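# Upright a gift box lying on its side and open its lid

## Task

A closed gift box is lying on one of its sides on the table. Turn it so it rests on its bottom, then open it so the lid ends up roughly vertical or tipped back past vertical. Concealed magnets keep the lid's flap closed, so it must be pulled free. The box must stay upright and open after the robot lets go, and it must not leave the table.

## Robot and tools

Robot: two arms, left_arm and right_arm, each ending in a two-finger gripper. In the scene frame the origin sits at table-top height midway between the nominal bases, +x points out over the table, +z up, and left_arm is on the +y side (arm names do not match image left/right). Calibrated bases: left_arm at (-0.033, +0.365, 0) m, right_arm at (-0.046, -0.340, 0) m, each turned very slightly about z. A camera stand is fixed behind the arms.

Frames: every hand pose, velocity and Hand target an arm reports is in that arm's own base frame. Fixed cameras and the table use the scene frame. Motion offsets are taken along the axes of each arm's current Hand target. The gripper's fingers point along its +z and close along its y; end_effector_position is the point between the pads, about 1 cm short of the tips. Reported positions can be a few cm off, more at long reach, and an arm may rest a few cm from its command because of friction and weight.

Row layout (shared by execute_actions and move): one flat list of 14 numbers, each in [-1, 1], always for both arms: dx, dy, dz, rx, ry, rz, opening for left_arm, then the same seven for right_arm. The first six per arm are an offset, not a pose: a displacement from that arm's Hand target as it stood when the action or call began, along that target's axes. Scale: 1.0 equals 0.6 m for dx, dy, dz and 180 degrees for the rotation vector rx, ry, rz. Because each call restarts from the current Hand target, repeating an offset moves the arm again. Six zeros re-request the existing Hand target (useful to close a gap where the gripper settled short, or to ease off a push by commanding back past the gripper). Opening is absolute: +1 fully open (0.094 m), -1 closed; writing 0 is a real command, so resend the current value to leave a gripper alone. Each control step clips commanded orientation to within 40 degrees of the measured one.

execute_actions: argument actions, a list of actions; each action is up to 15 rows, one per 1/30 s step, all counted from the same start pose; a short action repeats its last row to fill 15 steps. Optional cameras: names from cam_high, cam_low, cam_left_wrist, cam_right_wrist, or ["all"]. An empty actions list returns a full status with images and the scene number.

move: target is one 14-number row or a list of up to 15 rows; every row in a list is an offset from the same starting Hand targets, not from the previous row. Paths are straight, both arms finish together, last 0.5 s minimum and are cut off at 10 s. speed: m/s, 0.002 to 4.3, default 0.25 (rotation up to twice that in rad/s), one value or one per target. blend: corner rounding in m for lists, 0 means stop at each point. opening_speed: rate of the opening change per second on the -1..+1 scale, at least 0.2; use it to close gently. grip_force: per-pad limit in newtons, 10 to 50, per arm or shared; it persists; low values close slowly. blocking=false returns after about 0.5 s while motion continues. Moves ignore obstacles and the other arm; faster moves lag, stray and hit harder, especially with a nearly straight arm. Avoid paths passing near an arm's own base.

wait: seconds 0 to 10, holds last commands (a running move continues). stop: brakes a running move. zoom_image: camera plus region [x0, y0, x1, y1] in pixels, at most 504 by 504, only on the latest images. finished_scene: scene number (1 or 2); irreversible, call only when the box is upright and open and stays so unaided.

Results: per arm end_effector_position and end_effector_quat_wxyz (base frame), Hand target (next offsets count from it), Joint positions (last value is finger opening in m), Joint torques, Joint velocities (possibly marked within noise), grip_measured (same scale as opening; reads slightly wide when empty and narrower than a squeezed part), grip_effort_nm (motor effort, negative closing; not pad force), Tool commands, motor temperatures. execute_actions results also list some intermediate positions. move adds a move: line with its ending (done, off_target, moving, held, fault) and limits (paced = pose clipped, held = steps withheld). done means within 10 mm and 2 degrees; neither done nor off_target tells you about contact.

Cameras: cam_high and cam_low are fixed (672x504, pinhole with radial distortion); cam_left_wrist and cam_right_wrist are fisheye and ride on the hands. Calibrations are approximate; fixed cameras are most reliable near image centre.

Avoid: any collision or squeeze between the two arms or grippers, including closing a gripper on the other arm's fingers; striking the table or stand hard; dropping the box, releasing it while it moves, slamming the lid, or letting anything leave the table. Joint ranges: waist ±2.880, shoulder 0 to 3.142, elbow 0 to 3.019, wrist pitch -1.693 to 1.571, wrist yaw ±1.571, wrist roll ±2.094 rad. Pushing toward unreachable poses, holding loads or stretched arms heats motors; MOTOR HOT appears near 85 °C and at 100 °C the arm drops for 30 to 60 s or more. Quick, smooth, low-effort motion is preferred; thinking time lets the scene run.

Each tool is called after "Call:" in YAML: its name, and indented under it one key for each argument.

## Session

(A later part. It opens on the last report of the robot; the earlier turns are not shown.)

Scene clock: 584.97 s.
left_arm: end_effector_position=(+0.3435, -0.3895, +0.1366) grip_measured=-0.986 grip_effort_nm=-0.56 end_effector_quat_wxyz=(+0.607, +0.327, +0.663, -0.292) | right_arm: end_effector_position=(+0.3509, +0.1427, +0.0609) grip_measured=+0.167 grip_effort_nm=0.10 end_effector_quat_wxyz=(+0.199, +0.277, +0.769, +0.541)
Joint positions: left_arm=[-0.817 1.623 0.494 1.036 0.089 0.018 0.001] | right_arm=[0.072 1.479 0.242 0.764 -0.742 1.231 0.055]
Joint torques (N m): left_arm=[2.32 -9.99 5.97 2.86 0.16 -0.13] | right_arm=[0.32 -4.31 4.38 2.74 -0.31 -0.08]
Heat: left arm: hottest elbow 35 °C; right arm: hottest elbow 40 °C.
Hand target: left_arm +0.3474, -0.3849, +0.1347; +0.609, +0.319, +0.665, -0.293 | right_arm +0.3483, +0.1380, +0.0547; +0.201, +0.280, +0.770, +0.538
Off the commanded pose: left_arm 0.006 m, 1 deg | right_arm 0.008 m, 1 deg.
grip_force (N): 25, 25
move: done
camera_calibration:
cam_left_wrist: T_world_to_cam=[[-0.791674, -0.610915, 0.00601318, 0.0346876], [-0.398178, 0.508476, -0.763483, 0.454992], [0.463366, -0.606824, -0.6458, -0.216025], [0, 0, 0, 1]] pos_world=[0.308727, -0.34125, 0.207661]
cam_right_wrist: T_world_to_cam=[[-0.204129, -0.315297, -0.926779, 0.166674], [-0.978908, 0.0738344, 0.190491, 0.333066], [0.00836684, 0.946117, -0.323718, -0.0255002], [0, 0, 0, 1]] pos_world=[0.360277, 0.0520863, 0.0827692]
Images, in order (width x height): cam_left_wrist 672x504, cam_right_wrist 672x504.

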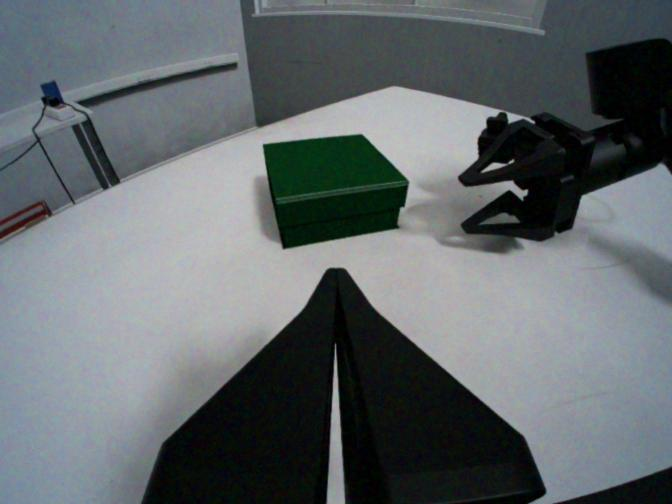

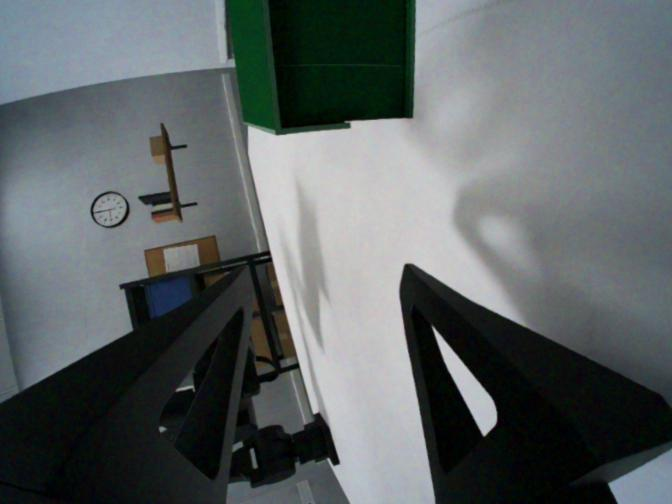

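Call:
move:
  target:
    - [0,0,0,0,0,0,-1,-0.032,0.019,0.141,0,0,0,0.168]
    - [0,0,0,0,0,0,-1,-0.078,0.029,0.1635,0,0,0,0.168]
    - [0,0,0,0,0,0,-1,-0.078,0.029,0.1635,0,0,0,-0.4]
  speed: [0.1,0.05,0.05]
  opening_speed: 0.4
  cameras: ["cam_right_wrist"]

Call:
move:
  target: [0,0,0,0,0,0,-1,0,0.039,-0.0143,0,0,0,-0.4]
  speed: 0.04
  cameras: ["cam_right_wrist","cam_left_wrist"]

Scene clock: 602.27 s.
left_arm: end_effector_position=(+0.3435, -0.3895, +0.1366) grip_measured=-0.986 grip_effort_nm=-0.56 end_effector_quat_wxyz=(+0.607, +0.327, +0.663, -0.292) | right_arm: end_effector_position=(+0.4337, +0.1864, +0.0396) grip_measured=-0.398 grip_effort_nm=-0.11 end_effector_quat_wxyz=(+0.196, +0.275, +0.771, +0.539)
Joint positions: left_arm=[-0.817 1.623 0.494 1.036 0.089 0.018 0.001] | right_arm=[0.183 1.729 0.476 0.81 -0.648 1.286 0.028]
Joint torques (N m): left_arm=[2.32 -9.93 5.97 2.86 0.16 -0.14] | right_arm=[0.15 -7.41 7.66 1.72 -0.06 0.02]
Heat: left arm: hottest elbow 35 °C; right arm: hottest elbow 39 °C.
Hand target: left_arm +0.3474, -0.3849, +0.1347; +0.609, +0.319, +0.665, -0.293 | right_arm +0.4478, +0.1824, +0.0380; +0.201, +0.280, +0.770, +0.537
Off the commanded pose: left_arm 0.006 m, 1 deg | right_arm 0.015 m, 1 deg.
grip_force (N): 25, 25
move: off_target (right_arm); target 3's new opening was sent with right_arm's hand 0.016 m and 1 deg from that target
camera_calibration:
cam_right_wrist: T_world_to_cam=[[-0.206919, -0.320799, -0.924269, 0.179803], [-0.978358, 0.067402, 0.195634, 0.415668], [-0.000461713, 0.944746, -0.327803, -0.0701887], [0, 0, 0, 1]] pos_world=[0.443844, 0.0959742, 0.0618591]
Images, in order (width x height): cam_right_wrist 672x504.

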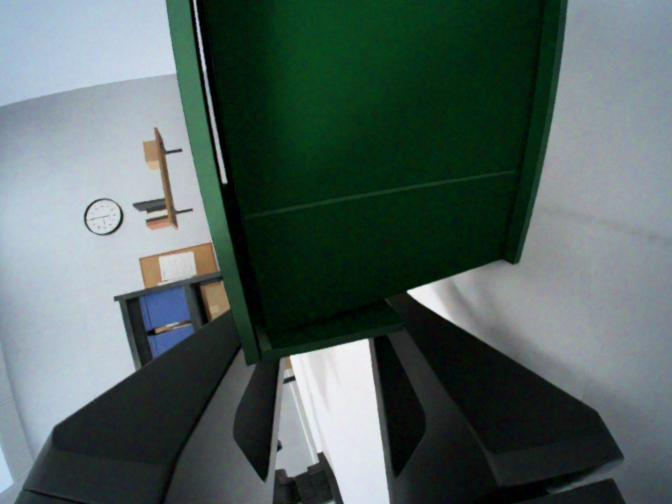

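Scene clock: 603.47 s.
left_arm: end_effector_position=(+0.3435, -0.3895, +0.1366) grip_measured=-0.986 grip_effort_nm=-0.56 end_effector_quat_wxyz=(+0.607, +0.327, +0.663, -0.292) | right_arm: end_effector_position=(+0.4301, +0.1854, +0.0477) grip_measured=-0.398 grip_effort_nm=-0.09 end_effector_quat_wxyz=(+0.184, +0.284, +0.776, +0.532)
Joint positions: left_arm=[-0.817 1.623 0.494 1.036 0.089 0.018 0.001] | right_arm=[0.182 1.669 0.476 0.715 -0.647 1.286 0.028]
Joint torques (N m): left_arm=[2.37 -9.93 5.96 2.86 0.16 -0.14] | right_arm=[0.26 -9.64 8.31 1.66 -0.09 0.02]
Heat: left arm: hottest elbow 35 °C; right arm: hottest elbow 39 °C.
Hand target: left_arm +0.3474, -0.3849, +0.1347; +0.609, +0.319, +0.665, -0.293 | right_arm +0.4476, +0.1825, +0.0630; +0.201, +0.280, +0.770, +0.538
Off the commanded pose: left_arm 0.006 m, 1 deg | right_arm 0.023 m, 2 deg.
grip_force (N): 25, 25
move: off_target (right_arm)
camera_calibration:
cam_left_wrist: T_world_to_cam=[[-0.791674, -0.610915, 0.00601318, 0.0346876], [-0.398178, 0.508476, -0.763483, 0.454992], [0.463366, -0.606824, -0.6458, -0.216025], [0, 0, 0, 1]] pos_world=[0.308727, -0.34125, 0.207661]
cam_right_wrist: T_world_to_cam=[[-0.239031, -0.326762, -0.91438, 0.200615], [-0.970954, 0.0701959, 0.228736, 0.405443], [-0.0105564, 0.942496, -0.33405, -0.0615032], [0, 0, 0, 1]] pos_world=[0.440971, 0.0950594, 0.0701538]
Images, in order (width x height): cam_left_wrist 672x504, cam_right_wrist 672x504.

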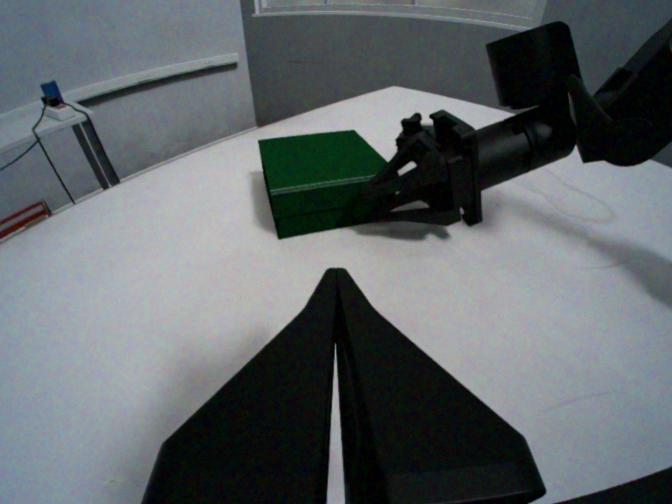

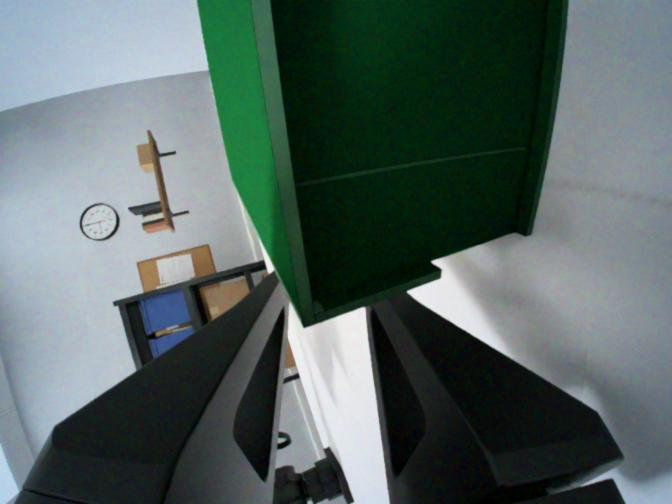

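Call:
move:
  target:
    - [0,0,0,0,0,0,-1,0.05,0,0,0,0,0,-0.4]
    - [0,0,0,0,0,0,-1,0.05,-0.03,0.011,0,-0.038,-0.1046,0.168]
    - [0,0,0,0,0,0,-1,0.05,-0.03,0.011,0,-0.038,-0.1046,0.168]
    - [0,0,0,0,0,0,-1,0.0085,-0.03,0.011,0,-0.038,-0.1046,0.168]
  speed: [0.08,0.08,0.08,0.04]
  opening_speed: 0.6
  cameras: ["cam_right_wrist"]

Call:
zoom_image:
  camera: "cam_right_wrist"
  region: [250, 150, 530, 370]

Scene clock: 626.00 s.
left_arm: end_effector_position=(+0.3435, -0.3895, +0.1366) grip_measured=-0.986 grip_effort_nm=-0.56 end_effector_quat_wxyz=(+0.607, +0.327, +0.663, -0.292) | right_arm: end_effector_position=(+0.4317, +0.1879, +0.0468) grip_measured=+0.166 grip_effort_nm=0.10 end_effector_quat_wxyz=(+0.328, +0.182, +0.791, +0.484)
Joint positions: left_arm=[-0.817 1.623 0.494 1.036 0.089 0.018 0.001] | right_arm=[0.24 1.717 0.429 0.923 -0.48 1.026 0.055]
Joint torques (N m): left_arm=[2.32 -9.93 5.97 2.85 0.17 -0.13] | right_arm=[0.32 -6.89 7.27 1.72 -0.2 -0.09]
Heat: left arm: hottest elbow 35 °C; right arm: hottest elbow 38 °C.
Hand target: left_arm +0.3474, -0.3849, +0.1347; +0.609, +0.319, +0.665, -0.293 | right_arm +0.4439, +0.1858, +0.0439; +0.332, +0.182, +0.792, +0.480
Off the commanded pose: left_arm 0.006 m, 1 deg | right_arm 0.013 m, 1 deg.
grip_force (N): 25, 25
move: off_target (right_arm); target 2's new opening was sent with right_arm's hand 0.012 m and 1 deg from that target
camera_calibration:
cam_right_wrist: T_world_to_cam=[[0.0300062, -0.515277, -0.856498, 0.117639], [-0.992063, 0.0893291, -0.0884967, 0.427414], [0.122111, 0.852356, -0.508507, -0.0963052], [0, 0, 0, 1]] pos_world=[0.432251, 0.104522, 0.0896103]
Images, in order (width x height): cam_right_wrist 672x504.

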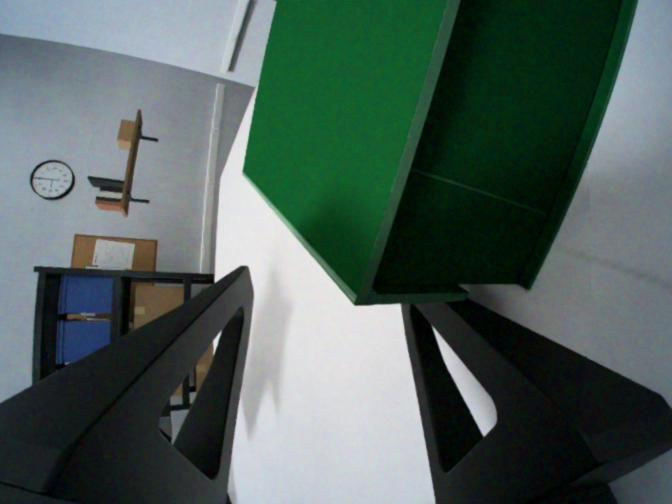

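Scaled by 1.800 from the camera's 672x504 image, which has a finer 960x720 frame.

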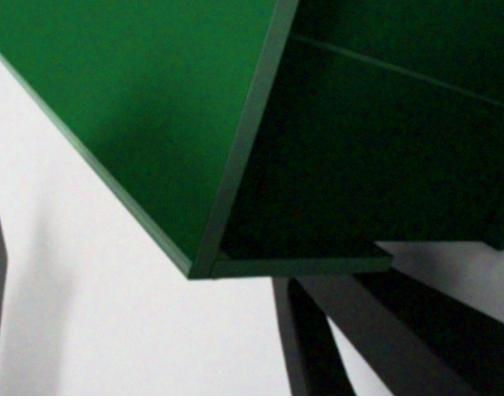

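Call:
move:
  target:
    - [0,0,0,0,0,0,-1,0.0235,0.008,-0.003,0,0,0,0.168]
    - [0,0,0,0,0,0,-1,0.0335,-0.0168,0.006,0,0,0,0.168]
    - [0,0,0,0,0,0,-1,-0.0057,-0.0305,0.0113,0,0,0,0.168]
  speed: [0.06,0.06,0.04]
  cameras: ["cam_right_wrist"]

Call:
zoom_image:
  camera: "cam_right_wrist"
  region: [250, 150, 530, 370]

Scene clock: 638.17 s.
left_arm: end_effector_position=(+0.3435, -0.3895, +0.1366) grip_measured=-0.986 grip_effort_nm=-0.56 end_effector_quat_wxyz=(+0.607, +0.327, +0.663, -0.292) | right_arm: end_effector_position=(+0.4411, +0.1856, +0.0388) grip_measured=+0.166 grip_effort_nm=0.10 end_effector_quat_wxyz=(+0.332, +0.177, +0.786, +0.491)
Joint positions: left_arm=[-0.817 1.623 0.494 1.036 0.089 0.018 0.001] | right_arm=[0.222 1.781 0.451 0.984 -0.506 1.024 0.055]
Joint torques (N m): left_arm=[2.32 -9.99 5.98 2.88 0.16 -0.13] | right_arm=[-0.03 -6.48 6.58 1.21 0.01 -0.16]
Heat: left arm: hottest elbow 34 °C; right arm: hottest elbow 38 °C.
Hand target: left_arm +0.3474, -0.3849, +0.1347; +0.609, +0.319, +0.665, -0.293 | right_arm +0.4516, +0.1794, +0.0267; +0.332, +0.182, +0.792, +0.480
Off the commanded pose: left_arm 0.006 m, 1 deg | right_arm 0.017 m, 2 deg.
grip_force (N): 25, 25
move: off_target (right_arm)
camera_calibration:
cam_right_wrist: T_world_to_cam=[[0.0486452, -0.504371, -0.862116, 0.0992365], [-0.991004, 0.0833711, -0.104693, 0.437469], [0.12468, 0.859453, -0.495778, -0.102483], [0, 0, 0, 1]] pos_world=[0.441483, 0.101659, 0.0805444]
Images, in order (width x height): cam_right_wrist 672x504.

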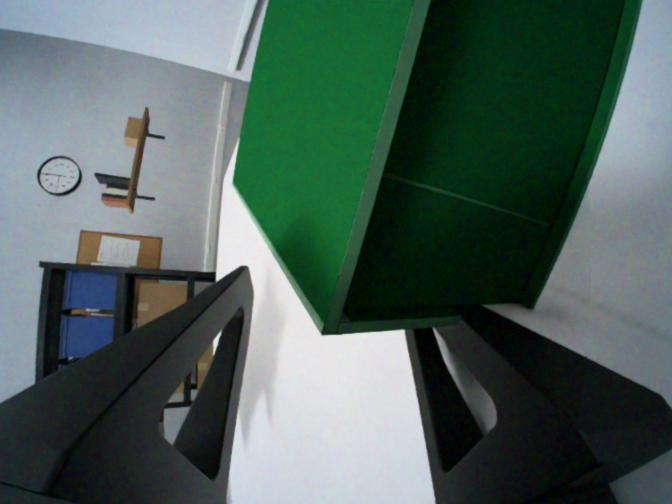

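Scaled by 1.800 from the camera's 672x504 image, which has a finer 960x720 frame.

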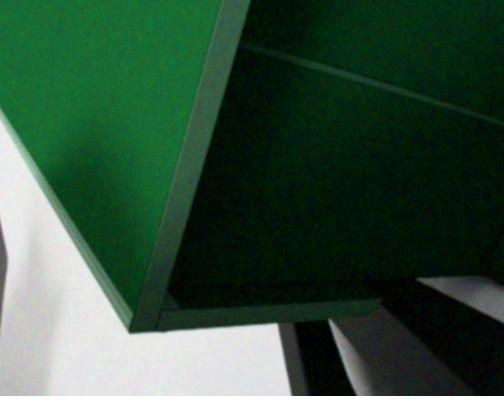

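Call:
move:
  target:
    - [0,0,0,0,0,0,-1,0.047,0.0164,-0.0063,0,0,0,0.168]
    - [0,0,0,0,0,0,-1,0.03,0.029,-0.0997,0,0.038,0.1046,0.168]
  speed: 0.12
  blend: [0.005,0]
  cameras: ["cam_right_wrist","cam_left_wrist"]

Call:
zoom_image:
  camera: "cam_right_wrist"
  region: [200, 70, 530, 320]

Scene clock: 662.00 s.
left_arm: end_effector_position=(+0.3435, -0.3895, +0.1366) grip_measured=-0.986 grip_effort_nm=-0.56 end_effector_quat_wxyz=(+0.607, +0.327, +0.663, -0.292) | right_arm: end_effector_position=(+0.3984, +0.1657, +0.0528) grip_measured=+0.166 grip_effort_nm=0.10 end_effector_quat_wxyz=(+0.203, +0.271, +0.772, +0.538)
Joint positions: left_arm=[-0.817 1.623 0.494 1.036 0.089 0.018 0.001] | right_arm=[0.138 1.614 0.372 0.789 -0.683 1.249 0.055]
Joint torques (N m): left_arm=[2.37 -9.99 5.98 2.86 0.17 -0.14] | right_arm=[0.21 -8.76 4.4 1.74 -0.26 0.15]
Heat: left arm: hottest elbow 34 °C; right arm: hottest elbow 38 °C.
Hand target: left_arm +0.3474, -0.3849, +0.1347; +0.609, +0.319, +0.665, -0.293 | right_arm +0.3963, +0.1603, +0.0548; +0.201, +0.280, +0.770, +0.538
Off the commanded pose: left_arm 0.006 m, 1 deg | right_arm 0.006 m, 1 deg.
grip_force (N): 25, 25
move: done
camera_calibration:
cam_left_wrist: T_world_to_cam=[[-0.791674, -0.610915, 0.00601318, 0.0346876], [-0.398178, 0.508476, -0.763483, 0.454992], [0.463366, -0.606824, -0.6458, -0.216025], [0, 0, 0, 1]] pos_world=[0.308727, -0.34125, 0.207661]
cam_right_wrist: T_world_to_cam=[[-0.193984, -0.32892, -0.92422, 0.174193], [-0.980994, 0.0695188, 0.181159, 0.381516], [0.00466382, 0.941796, -0.336154, -0.0474426], [0, 0, 0, 1]] pos_world=[0.408277, 0.0754543, 0.0759298]
Images, in order (width x height): cam_left_wrist 672x504, cam_right_wrist 672x504.

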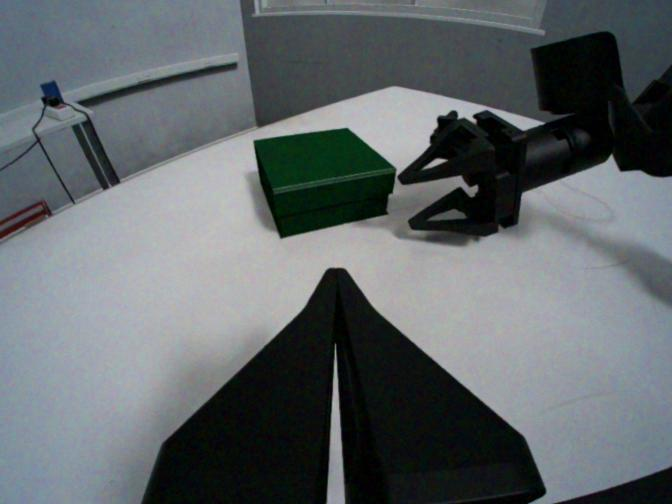

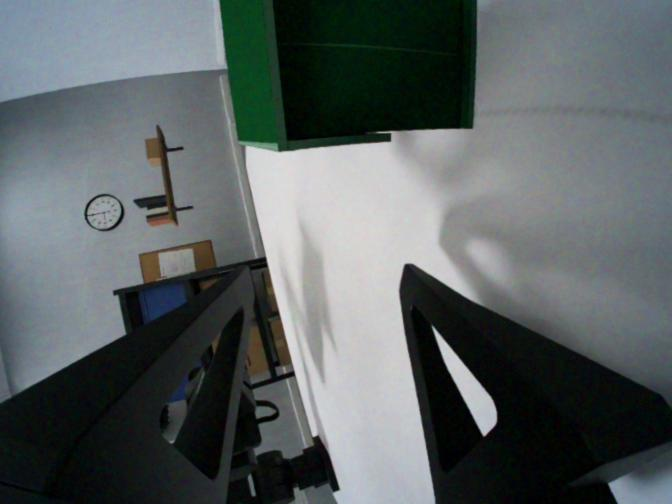

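Scaled by 1.527 from the camera's 672x504 image, which has a finer 960x720 frame.

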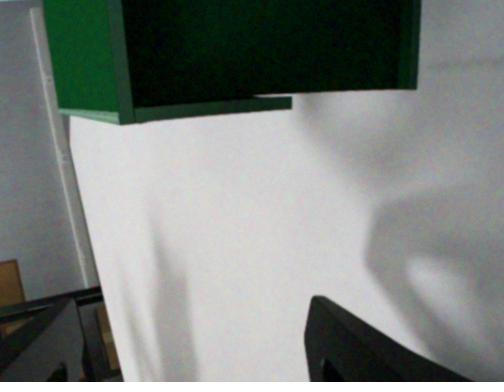

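Call:
move:
  target:
    - [0,0,0,0,0,0,-1,-0.036,0.016,0.0645,0,0.042,-0.015,0.168]
    - [0,0,0,0,0,0,-1,-0.0727,0.0242,0.0885,0,0.042,-0.015,0.168]
  speed: [0.1,0.05]
  cameras: ["cam_right_wrist","cam_left_wrist"]

Call:
zoom_image:
  camera: "cam_right_wrist"
  region: [250, 150, 530, 370]

Scene clock: 680.57 s.
left_arm: end_effector_position=(+0.3435, -0.3895, +0.1366) grip_measured=-0.986 grip_effort_nm=-0.56 end_effector_quat_wxyz=(+0.607, +0.327, +0.663, -0.292) | right_arm: end_effector_position=(+0.4482, +0.1778, +0.0515) grip_measured=+0.166 grip_effort_nm=0.10 end_effector_quat_wxyz=(+0.155, +0.226, +0.788, +0.551)
Joint positions: left_arm=[-0.817 1.623 0.494 1.036 0.089 0.018 0.001] | right_arm=[0.108 1.708 0.569 0.602 -0.833 1.161 0.055]
Joint torques (N m): left_arm=[2.37 -9.88 5.98 2.86 0.16 -0.13] | right_arm=[0.09 -7.47 9.29 1.31 -0.31 -0.11]
Heat: left arm: hottest elbow 34 °C; right arm: hottest elbow 37 °C.
Hand target: left_arm +0.3474, -0.3849, +0.1347; +0.609, +0.319, +0.665, -0.293 | right_arm +0.4652, +0.1738, +0.0508; +0.163, +0.226, +0.787, +0.550
Off the commanded pose: left_arm 0.006 m, 1 deg | right_arm 0.017 m, 1 deg.
grip_force (N): 25, 25
move: off_target (right_arm)
camera_calibration:
cam_left_wrist: T_world_to_cam=[[-0.791674, -0.610915, 0.00601318, 0.0346876], [-0.398178, 0.508476, -0.763483, 0.454992], [0.463366, -0.606824, -0.6458, -0.216025], [0, 0, 0, 1]] pos_world=[0.308727, -0.34125, 0.207661]
cam_right_wrist: T_world_to_cam=[[-0.171928, -0.342279, -0.923735, 0.179192], [-0.976679, -0.0631881, 0.205196, 0.450198], [-0.128603, 0.937471, -0.323433, 0.000395474], [0, 0, 0, 1]] pos_world=[0.470558, 0.0894102, 0.0732754]
Images, in order (width x height): cam_left_wrist 672x504, cam_right_wrist 672x504.

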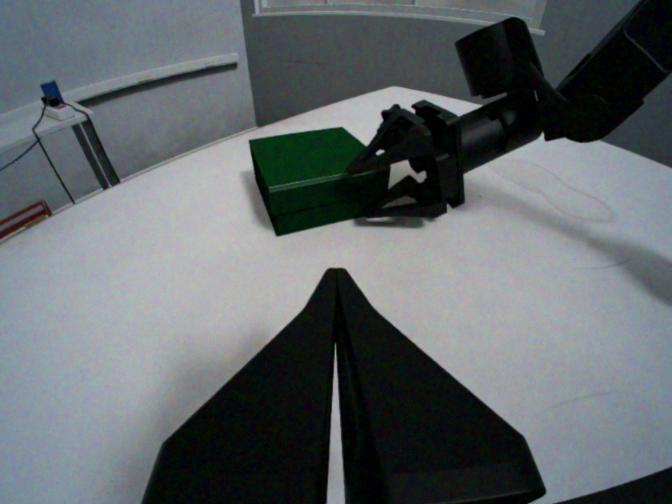

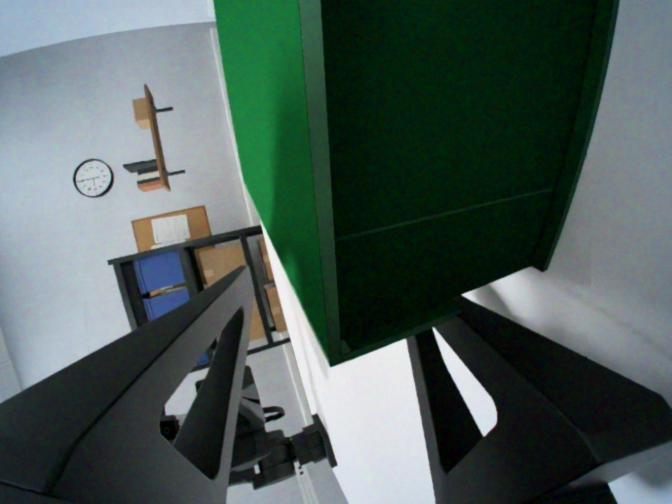

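Scaled by 1.800 from the camera's 672x504 image, which has a finer 960x720 frame.

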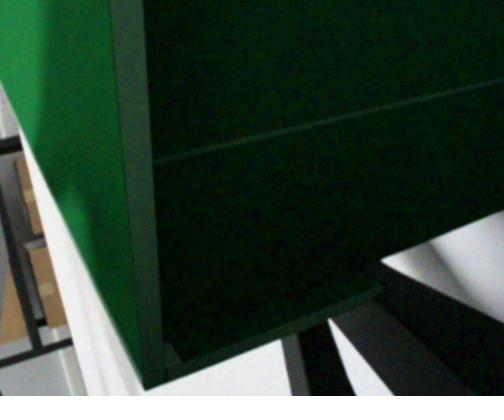

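Call:
move:
  target:
    - [0,0,0,0,0,0,-1,0.03,0,0,0,0,0,0.168]
    - [0,0,0,0,0,0,-1,0.03,-0.0203,0.0074,0,0,0,0.168]
    - [0,0,0,0,0,0,-1,-0.0065,-0.0203,0.0074,0,0,0,0.168]
  speed: [0.06,0.06,0.04]
  cameras: ["cam_right_wrist","cam_left_wrist"]

Call:
zoom_image:
  camera: "cam_right_wrist"
  region: [250, 150, 530, 370]

Scene clock: 691.87 s.
left_arm: end_effector_position=(+0.3435, -0.3895, +0.1366) grip_measured=-0.986 grip_effort_nm=-0.56 end_effector_quat_wxyz=(+0.607, +0.327, +0.663, -0.292) | right_arm: end_effector_position=(+0.4538, +0.1756, +0.0395) grip_measured=+0.166 grip_effort_nm=0.10 end_effector_quat_wxyz=(+0.157, +0.226, +0.788, +0.551)
Joint positions: left_arm=[-0.817 1.623 0.494 1.036 0.089 0.018 0.001] | right_arm=[0.101 1.757 0.581 0.638 -0.838 1.155 0.055]
Joint torques (N m): left_arm=[2.43 -9.99 5.98 2.86 0.16 -0.13] | right_arm=[0.26 -7.94 8.58 1.59 -0.32 -0.08]
Heat: left arm: hottest elbow 34 °C; right arm: hottest elbow 38 °C.
Hand target: left_arm +0.3474, -0.3849, +0.1347; +0.609, +0.319, +0.665, -0.293 | right_arm +0.4684, +0.1718, +0.0378; +0.163, +0.226, +0.788, +0.550
Off the commanded pose: left_arm 0.006 m, 1 deg | right_arm 0.015 m, 1 deg.
grip_force (N): 25, 25
move: off_target (right_arm)
camera_calibration:
cam_left_wrist: T_world_to_cam=[[-0.791674, -0.610915, 0.00601318, 0.0346876], [-0.398178, 0.508476, -0.763483, 0.454992], [0.463366, -0.606824, -0.6458, -0.216025], [0, 0, 0, 1]] pos_world=[0.308727, -0.34125, 0.207661]
cam_right_wrist: T_world_to_cam=[[-0.170106, -0.342653, -0.923933, 0.167534], [-0.977286, -0.0615992, 0.202774, 0.457986], [-0.126395, 0.93744, -0.324392, -0.0016983], [0, 0, 0, 1]] pos_world=[0.475868, 0.0872098, 0.0613717]
Images, in order (width x height): cam_left_wrist 672x504, cam_right_wrist 672x504.

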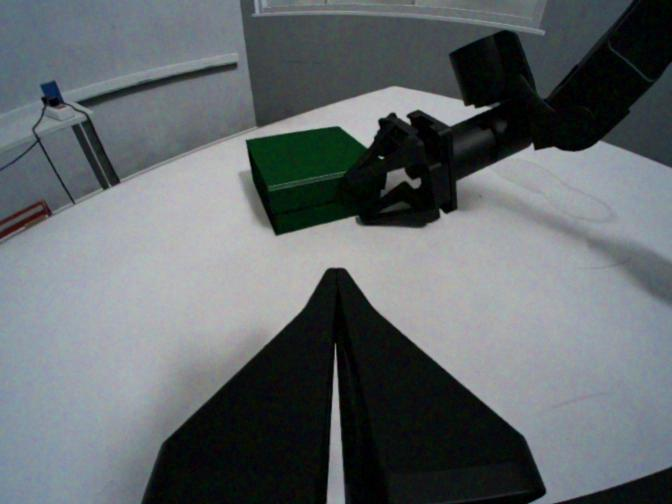

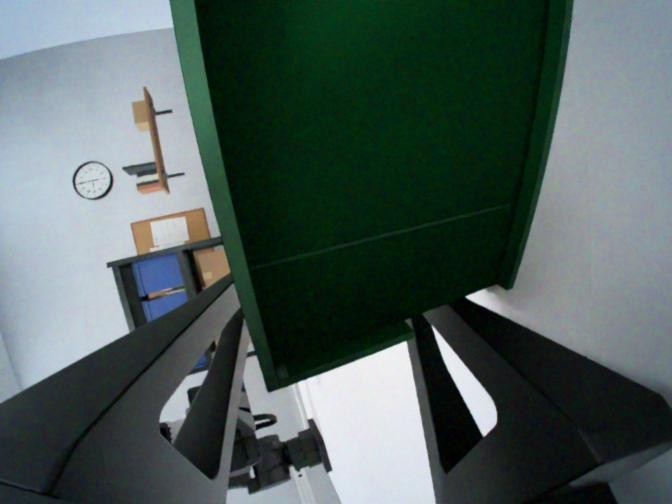

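Scaled by 1.800 from the camera's 672x504 image, which has a finer 960x720 frame.

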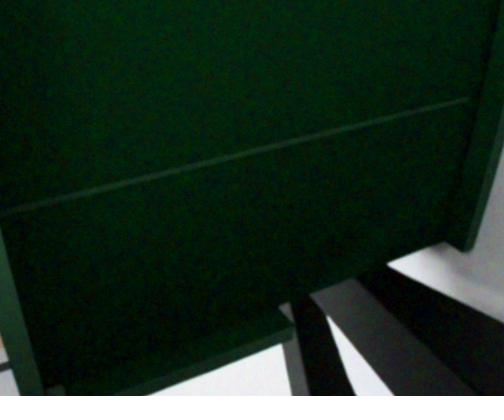

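Call:
move:
  target:
    - [0,0,0,0,0,0,-1,-0.005,0,0,0,0,0,0.168]
    - [0,0,0,0,0,0,-1,-0.005,0,0,0,0,0,-0.4]
  speed: 0.04
  opening_speed: 0.4
  cameras: ["cam_right_wrist"]

Call:
move:
  target: [0,0,0,0,0,0,-1,-0.013,0.0516,-0.0188,0,0.028,0.079,-0.4]
  speed: 0.06
  cameras: ["cam_right_wrist","cam_left_wrist"]

Scene clock: 701.63 s.
left_arm: end_effector_position=(+0.3435, -0.3895, +0.1366) grip_measured=-0.986 grip_effort_nm=-0.56 end_effector_quat_wxyz=(+0.607, +0.327, +0.663, -0.292) | right_arm: end_effector_position=(+0.4563, +0.1751, +0.0396) grip_measured=-0.398 grip_effort_nm=-0.11 end_effector_quat_wxyz=(+0.158, +0.221, +0.789, +0.552)
Joint positions: left_arm=[-0.817 1.623 0.494 1.036 0.089 0.018 0.001] | right_arm=[0.098 1.762 0.59 0.63 -0.846 1.142 0.028]
Joint torques (N m): left_arm=[2.37 -9.93 5.98 2.88 0.16 -0.13] | right_arm=[0.21 -8.41 8.51 1.48 -0.16 0.02]
Heat: left arm: hottest elbow 34 °C; right arm: hottest elbow 38 °C.
Hand target: left_arm +0.3474, -0.3849, +0.1347; +0.609, +0.319, +0.665, -0.293 | right_arm +0.4712, +0.1700, +0.0379; +0.163, +0.226, +0.787, +0.550
Off the commanded pose: left_arm 0.006 m, 1 deg | right_arm 0.016 m, 1 deg.
grip_force (N): 25, 25
move: off_target (right_arm); target 2's new opening was sent with right_arm's hand 0.017 m and 1 deg from that target
camera_calibration:
cam_right_wrist: T_world_to_cam=[[-0.16065, -0.346523, -0.924183, 0.164226], [-0.978146, -0.0693191, 0.196021, 0.462392], [-0.13199, 0.935477, -0.327814, 0.0022055], [0, 0, 0, 1]] pos_world=[0.478961, 0.0868976, 0.0618592]
Images, in order (width x height): cam_right_wrist 672x504.

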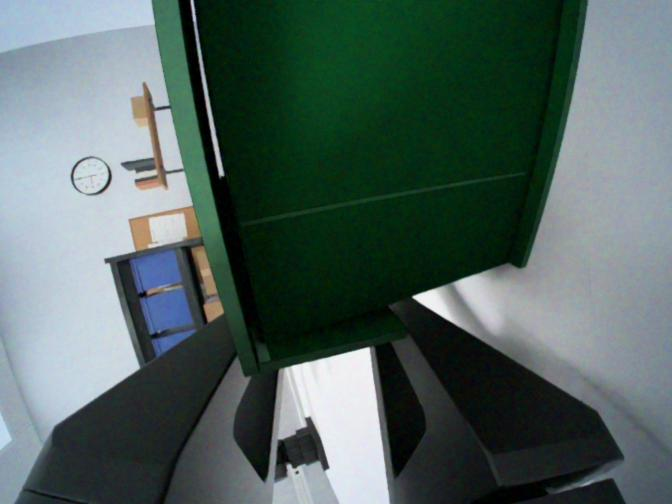

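Scene clock: 704.40 s.
left_arm: end_effector_position=(+0.3435, -0.3895, +0.1366) grip_measured=-0.986 grip_effort_nm=-0.56 end_effector_quat_wxyz=(+0.607, +0.327, +0.663, -0.292) | right_arm: end_effector_position=(+0.4575, +0.1706, +0.0514) grip_measured=-0.398 grip_effort_nm=-0.09 end_effector_quat_wxyz=(+0.042, +0.302, +0.766, +0.567)
Joint positions: left_arm=[-0.817 1.623 0.494 1.036 0.089 0.018 0.001] | right_arm=[0.063 1.725 0.651 0.417 -0.953 1.31 0.028]
Joint torques (N m): left_arm=[2.32 -9.99 5.98 2.86 0.16 -0.13] | right_arm=[0.21 -11.28 9.7 1.26 -0.44 0.14]
Heat: left arm: hottest elbow 34 °C; right arm: hottest elbow 38 °C.
Hand target: left_arm +0.3474, -0.3849, +0.1347; +0.609, +0.319, +0.665, -0.293 | right_arm +0.4775, +0.1660, +0.0710; +0.059, +0.297, +0.760, +0.575
Off the commanded pose: left_arm 0.006 m, 1 deg | right_arm 0.028 m, 2 deg.
grip_force (N): 25, 25
move: off_target (right_arm)
camera_calibration:
cam_left_wrist: T_world_to_cam=[[-0.791674, -0.610915, 0.00601318, 0.0346876], [-0.398178, 0.508476, -0.763483, 0.454992], [0.463366, -0.606824, -0.6458, -0.216025], [0, 0, 0, 1]] pos_world=[0.308727, -0.34125, 0.207661]
cam_right_wrist: T_world_to_cam=[[-0.398055, -0.229435, -0.888207, 0.260591], [-0.897271, -0.10415, 0.42902, 0.418012], [-0.190939, 0.967736, -0.164408, 0.023431], [0, 0, 0, 1]] pos_world=[0.483273, 0.0806494, 0.0559753]
Images, in order (width x height): cam_left_wrist 672x504, cam_right_wrist 672x504.

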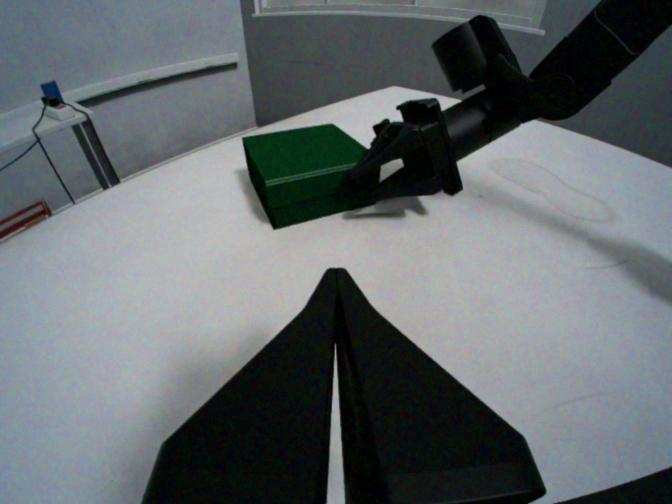

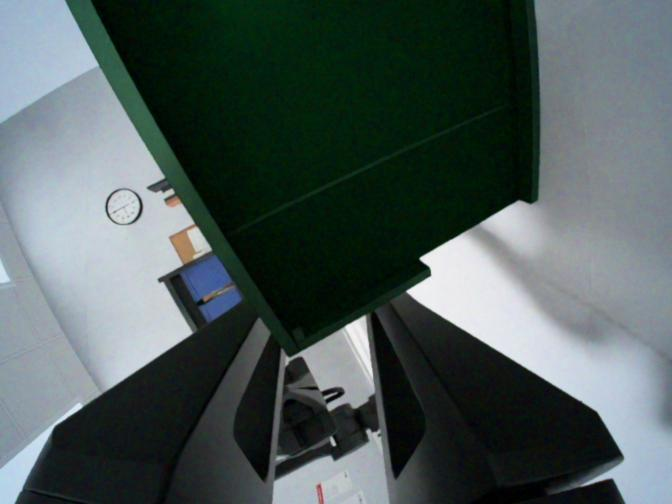

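Call:
move:
  target:
    - [0,0,0,0,0,0,-1,0.04,-0.014,0.0035,0,0,0,-0.4]
    - [0,0,0,0,0,0,-1,0.031,-0.0655,0.022,0,-0.028,-0.079,0.168]
    - [0,0,0,0,0,0,-1,0.031,-0.0655,0.022,0,-0.028,-0.079,0.168]
    - [0,0,0,0,0,0,-1,-0.0155,-0.0495,0.018,0,-0.028,-0.079,0.168]
  speed: [0.1,0.1,0.1,0.04]
  opening_speed: 0.6
  cameras: ["cam_right_wrist"]

Call:
zoom_image:
  camera: "cam_right_wrist"
  region: [250, 150, 530, 370]

Scene clock: 735.37 s.
left_arm: end_effector_position=(+0.3435, -0.3895, +0.1366) grip_measured=-0.986 grip_effort_nm=-0.56 end_effector_quat_wxyz=(+0.607, +0.327, +0.663, -0.292) | right_arm: end_effector_position=(+0.4638, +0.1693, +0.0399) grip_measured=+0.166 grip_effort_nm=0.10 end_effector_quat_wxyz=(+0.157, +0.227, +0.787, +0.551)
Joint positions: left_arm=[-0.817 1.623 0.494 1.036 0.089 0.018 0.001] | right_arm=[0.082 1.768 0.608 0.611 -0.853 1.142 0.055]
Joint torques (N m): left_arm=[2.32 -9.99 5.97 2.86 0.16 -0.14] | right_arm=[0.32 -8.35 8.77 1.4 -0.37 -0.11]
Heat: left arm: hottest elbow 34 °C; right arm: hottest elbow 39 °C.
Hand target: left_arm +0.3474, -0.3849, +0.1347; +0.609, +0.319, +0.665, -0.293 | right_arm +0.4782, +0.1655, +0.0380; +0.163, +0.226, +0.787, +0.550
Off the commanded pose: left_arm 0.006 m, 1 deg | right_arm 0.015 m, 1 deg.
grip_force (N): 25, 25
move: off_target (right_arm); target 2's new opening was sent with right_arm's hand 0.014 m and 1 deg from that target
camera_calibration:
cam_right_wrist: T_world_to_cam=[[-0.170253, -0.342387, -0.924005, 0.16745], [-0.977428, -0.0603598, 0.202463, 0.467178], [-0.125093, 0.937618, -0.324382, 0.00503482], [0, 0, 0, 1]] pos_world=[0.485772, 0.0808108, 0.0617716]
Images, in order (width x height): cam_right_wrist 672x504.

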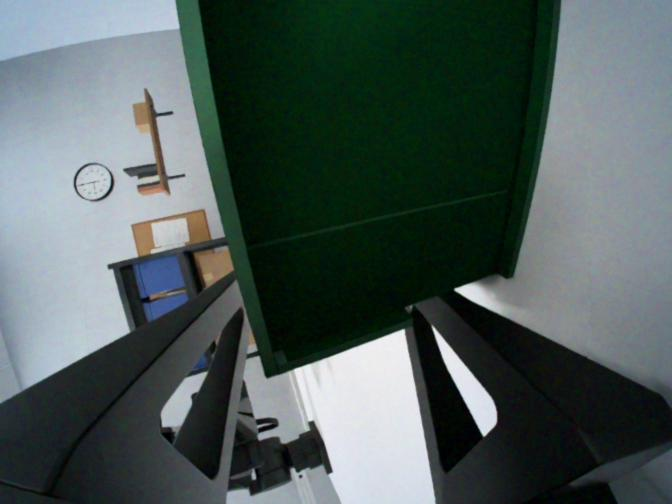

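Scaled by 1.800 from the camera's 672x504 image, which has a finer 960x720 frame.

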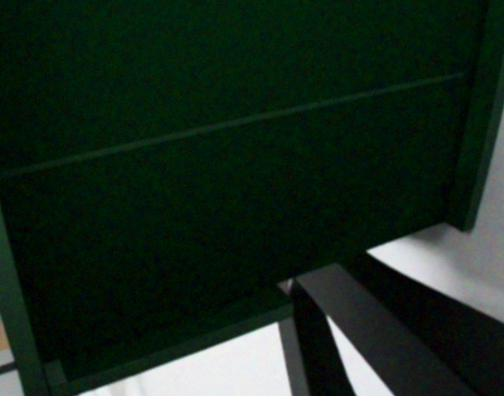

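Call:
move:
  target: [0,0,0,0,0,0,-1,-0.0105,0.0548,-0.02,0,0,0,0.168]
  speed: 0.04
  cameras: ["cam_right_wrist","cam_left_wrist"]

Scene clock: 743.70 s.
left_arm: end_effector_position=(+0.3435, -0.3895, +0.1366) grip_measured=-0.986 grip_effort_nm=-0.56 end_effector_quat_wxyz=(+0.607, +0.327, +0.663, -0.292) | right_arm: end_effector_position=(+0.4638, +0.1669, +0.0540) grip_measured=+0.166 grip_effort_nm=0.11 end_effector_quat_wxyz=(+0.140, +0.237, +0.792, +0.545)
Joint positions: left_arm=[-0.817 1.623 0.494 1.036 0.089 0.018 0.001] | right_arm=[0.075 1.706 0.626 0.481 -0.86 1.134 0.055]
Joint torques (N m): left_arm=[2.37 -9.99 5.97 2.86 0.17 -0.14] | right_arm=[0.03 -10.99 9.7 1.44 -0.4 -0.09]
Heat: left arm: hottest elbow 34 °C; right arm: hottest elbow 39 °C.
Hand target: left_arm +0.3474, -0.3849, +0.1347; +0.609, +0.319, +0.665, -0.293 | right_arm +0.4833, +0.1623, +0.0730; +0.163, +0.226, +0.788, +0.550
Off the commanded pose: left_arm 0.006 m, 1 deg | right_arm 0.028 m, 3 deg.
grip_force (N): 25, 25
move: off_target (right_arm)
camera_calibration:
cam_left_wrist: T_world_to_cam=[[-0.791674, -0.610915, 0.00601318, 0.0346876], [-0.398178, 0.508476, -0.763483, 0.454992], [0.463366, -0.606824, -0.6458, -0.216025], [0, 0, 0, 1]] pos_world=[0.308727, -0.34125, 0.207661]
cam_right_wrist: T_world_to_cam=[[-0.20962, -0.346275, -0.914414, 0.198056], [-0.967498, -0.0618325, 0.245204, 0.457563], [-0.141449, 0.936093, -0.322059, 0.0195209], [0, 0, 0, 1]] pos_world=[0.486969, 0.0786007, 0.0751956]
Images, in order (width x height): cam_left_wrist 672x504, cam_right_wrist 672x504.

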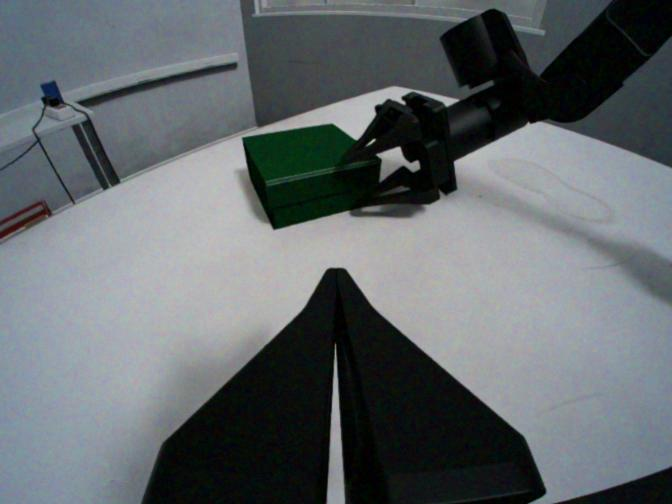

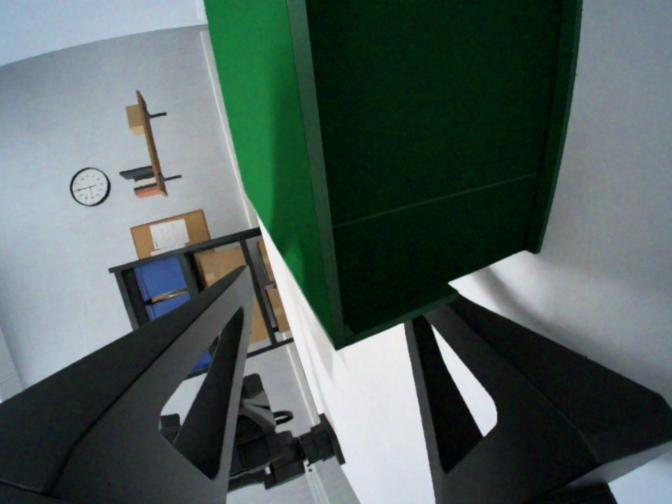

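Call:
move:
  target:
    - [0,0,0,0,0,0,-1,0.02,-0.035,-0.1,0,0,0,0.168]
    - [0.118,-0.029,0.283,-0.0838,0.055,-0.0146,-1,0.02,0.06,-0.2,0,0,0,0.168]
  speed: 0.2
  cameras: ["cam_left_wrist","cam_right_wrist","cam_low"]

Call:
zoom_image:
  camera: "cam_low"
  region: [250, 230, 400, 330]

Scene clock: 785.37 s.
left_arm: end_effector_position=(+0.4319, -0.5064, +0.0420) grip_measured=-0.986 grip_effort_nm=-0.56 end_effector_quat_wxyz=(+0.574, +0.250, +0.759, -0.179) | right_arm: end_effector_position=(+0.4088, +0.0907, +0.1328) grip_measured=+0.166 grip_effort_nm=0.10 end_effector_quat_wxyz=(+0.144, +0.235, +0.789, +0.549)
Joint positions: left_arm=[-0.944 2.012 0.959 0.757 -0.311 -0.077 0.001] | right_arm=[-0.147 1.345 0.566 0.005 -1.038 0.903 0.055]
Joint torques (N m): left_arm=[0.38 -16.62 10.09 1.7 -0.1 -0.14] | right_arm=[0.32 -7.88 10.92 1.21 -0.52 -0.08]
Heat: left arm: hottest elbow 34 °C; right arm: hottest elbow 40 °C.
Hand target: left_arm +0.4355, -0.5231, +0.0493; +0.579, +0.246, +0.754, -0.189 | right_arm +0.4190, +0.0842, +0.1477; +0.163, +0.226, +0.788, +0.550
Off the commanded pose: left_arm 0.019 m, 1 deg | right_arm 0.019 m, 2 deg.
grip_force (N): 25, 25
move: off_target (left_arm, right_arm)
camera_calibration:
cam_left_wrist: T_world_to_cam=[[-0.586882, -0.809673, 0.000345363, -0.155025], [-0.629306, 0.455876, -0.629406, 0.54499], [0.509455, -0.369604, -0.777077, -0.283235], [0, 0, 0, 1]] pos_world=[0.39628, -0.478653, 0.122978]
cam_right_wrist: T_world_to_cam=[[-0.198085, -0.339078, -0.919668, 0.22742], [-0.970543, -0.0634273, 0.232428, 0.383345], [-0.137143, 0.938618, -0.316526, 0.105697], [0, 0, 0, 1]] pos_world=[0.431597, 0.00221802, 0.153506]
Images, in order (width x height): cam_low 672x504, cam_left_wrist 672x504, cam_right_wrist 672x504.

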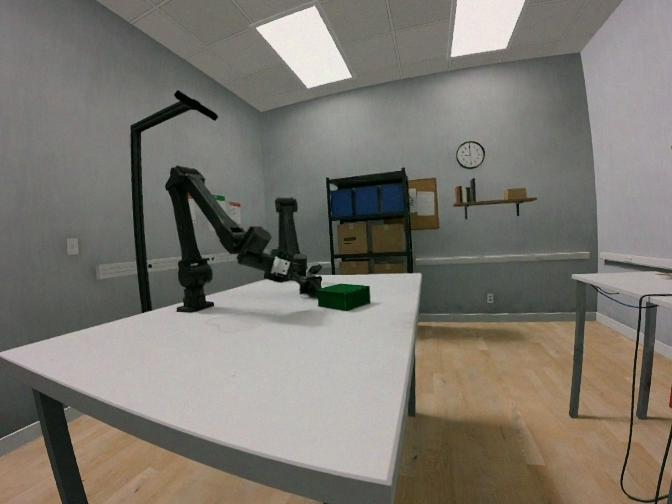

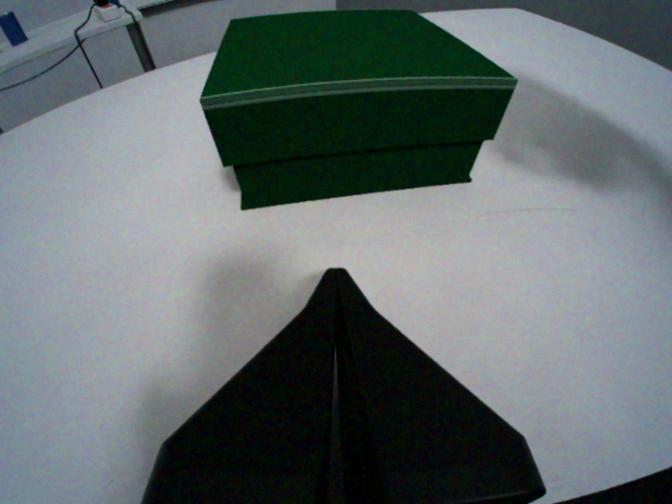

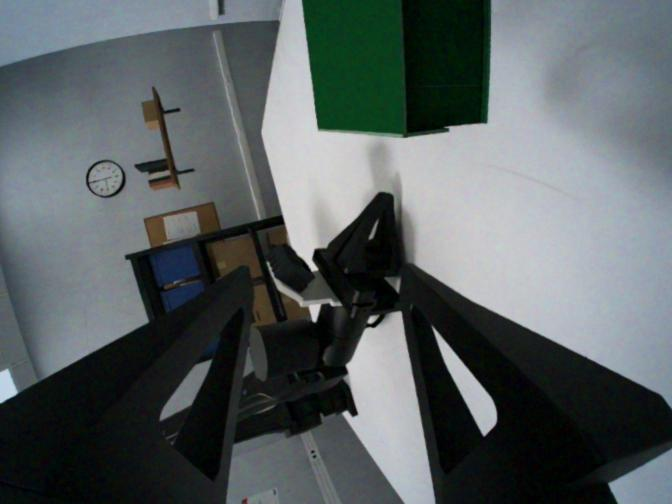

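Scaled by 3.360 from the camera's 672x504 image, which has a finer 960x720 frame.

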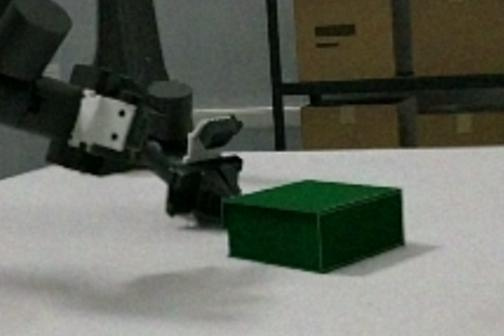

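Call:
move:
  target:
    - [-0.0017,-0.015,0.051,-0.0376,0,-0.01,-1,0,0,0,0,0,0,0.168]
    - [-0.018,-0.015,0.1125,-0.0376,0,-0.01,-1,0,0,0,0,0,0,0.168]
  speed: [0.1,0.05]
  cameras: ["cam_left_wrist","cam_right_wrist"]

Call:
zoom_image:
  camera: "cam_left_wrist"
  region: [240, 150, 440, 350]

Scene clock: 801.20 s.
left_arm: end_effector_position=(+0.4717, -0.5627, +0.0398) grip_measured=-0.986 grip_effort_nm=-0.56 end_effector_quat_wxyz=(+0.586, +0.206, +0.769, -0.151) | right_arm: end_effector_position=(+0.4087, +0.0907, +0.1328) grip_measured=+0.166 grip_effort_nm=0.10 end_effector_quat_wxyz=(+0.144, +0.234, +0.789, +0.549)
Joint positions: left_arm=[-0.974 2.133 1.203 0.627 -0.443 -0.123 0.001] | right_arm=[-0.147 1.345 0.566 0.005 -1.039 0.903 0.055]
Joint torques (N m): left_arm=[2.14 -18.37 11.3 1.51 0.08 -0.07] | right_arm=[0.26 -7.88 10.8 1.18 -0.52 -0.1]
Heat: left arm: hottest elbow 36 °C; right arm: hottest elbow 41 °C.
Hand target: left_arm +0.4852, -0.5704, +0.0421; +0.589, +0.199, +0.768, -0.153 | right_arm +0.4189, +0.0842, +0.1478; +0.163, +0.226, +0.788, +0.550
Off the commanded pose: left_arm 0.016 m, 1 deg | right_arm 0.019 m, 2 deg.
grip_force (N): 25, 25
move: off_target (left_arm, right_arm)
camera_calibration:
cam_left_wrist: T_world_to_cam=[[-0.495605, -0.868522, 0.0067352, -0.253663], [-0.672172, 0.378628, -0.63626, 0.571249], [0.550055, -0.319861, -0.771446, -0.317427], [0, 0, 0, 1]] pos_world=[0.432863, -0.538135, 0.120294]
cam_right_wrist: T_world_to_cam=[[-0.197321, -0.339215, -0.919781, 0.227233], [-0.970657, -0.0639326, 0.231813, 0.383473], [-0.137439, 0.938534, -0.316646, 0.105782], [0, 0, 0, 1]] pos_world=[0.431597, 0.00231752, 0.153606]
Images, in order (width x height): cam_left_wrist 672x504, cam_right_wrist 672x504.

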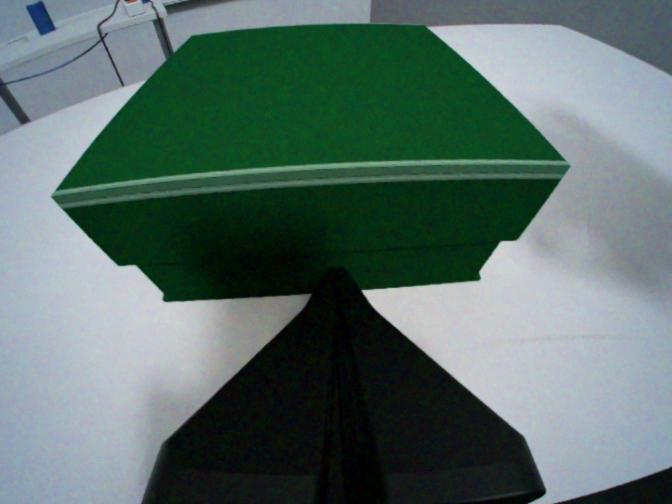

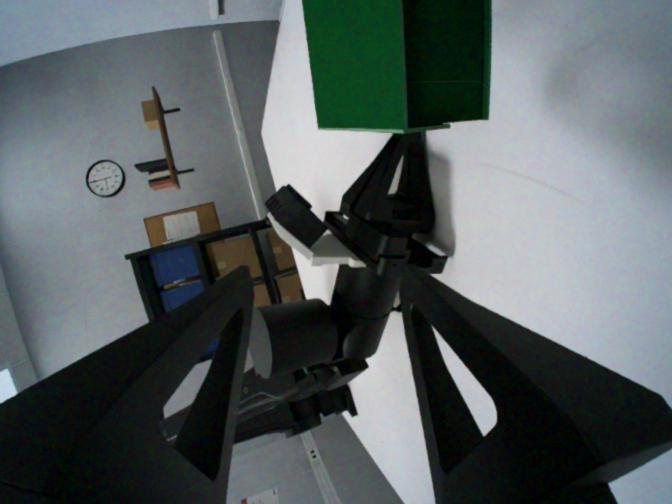

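Scaled by 2.520 from the camera's 672x504 image, which has a finer 960x720 frame.

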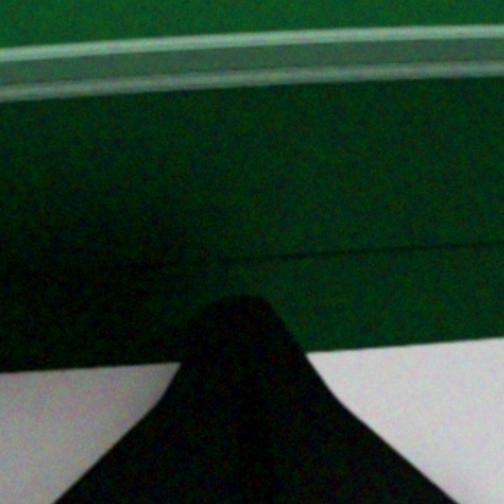

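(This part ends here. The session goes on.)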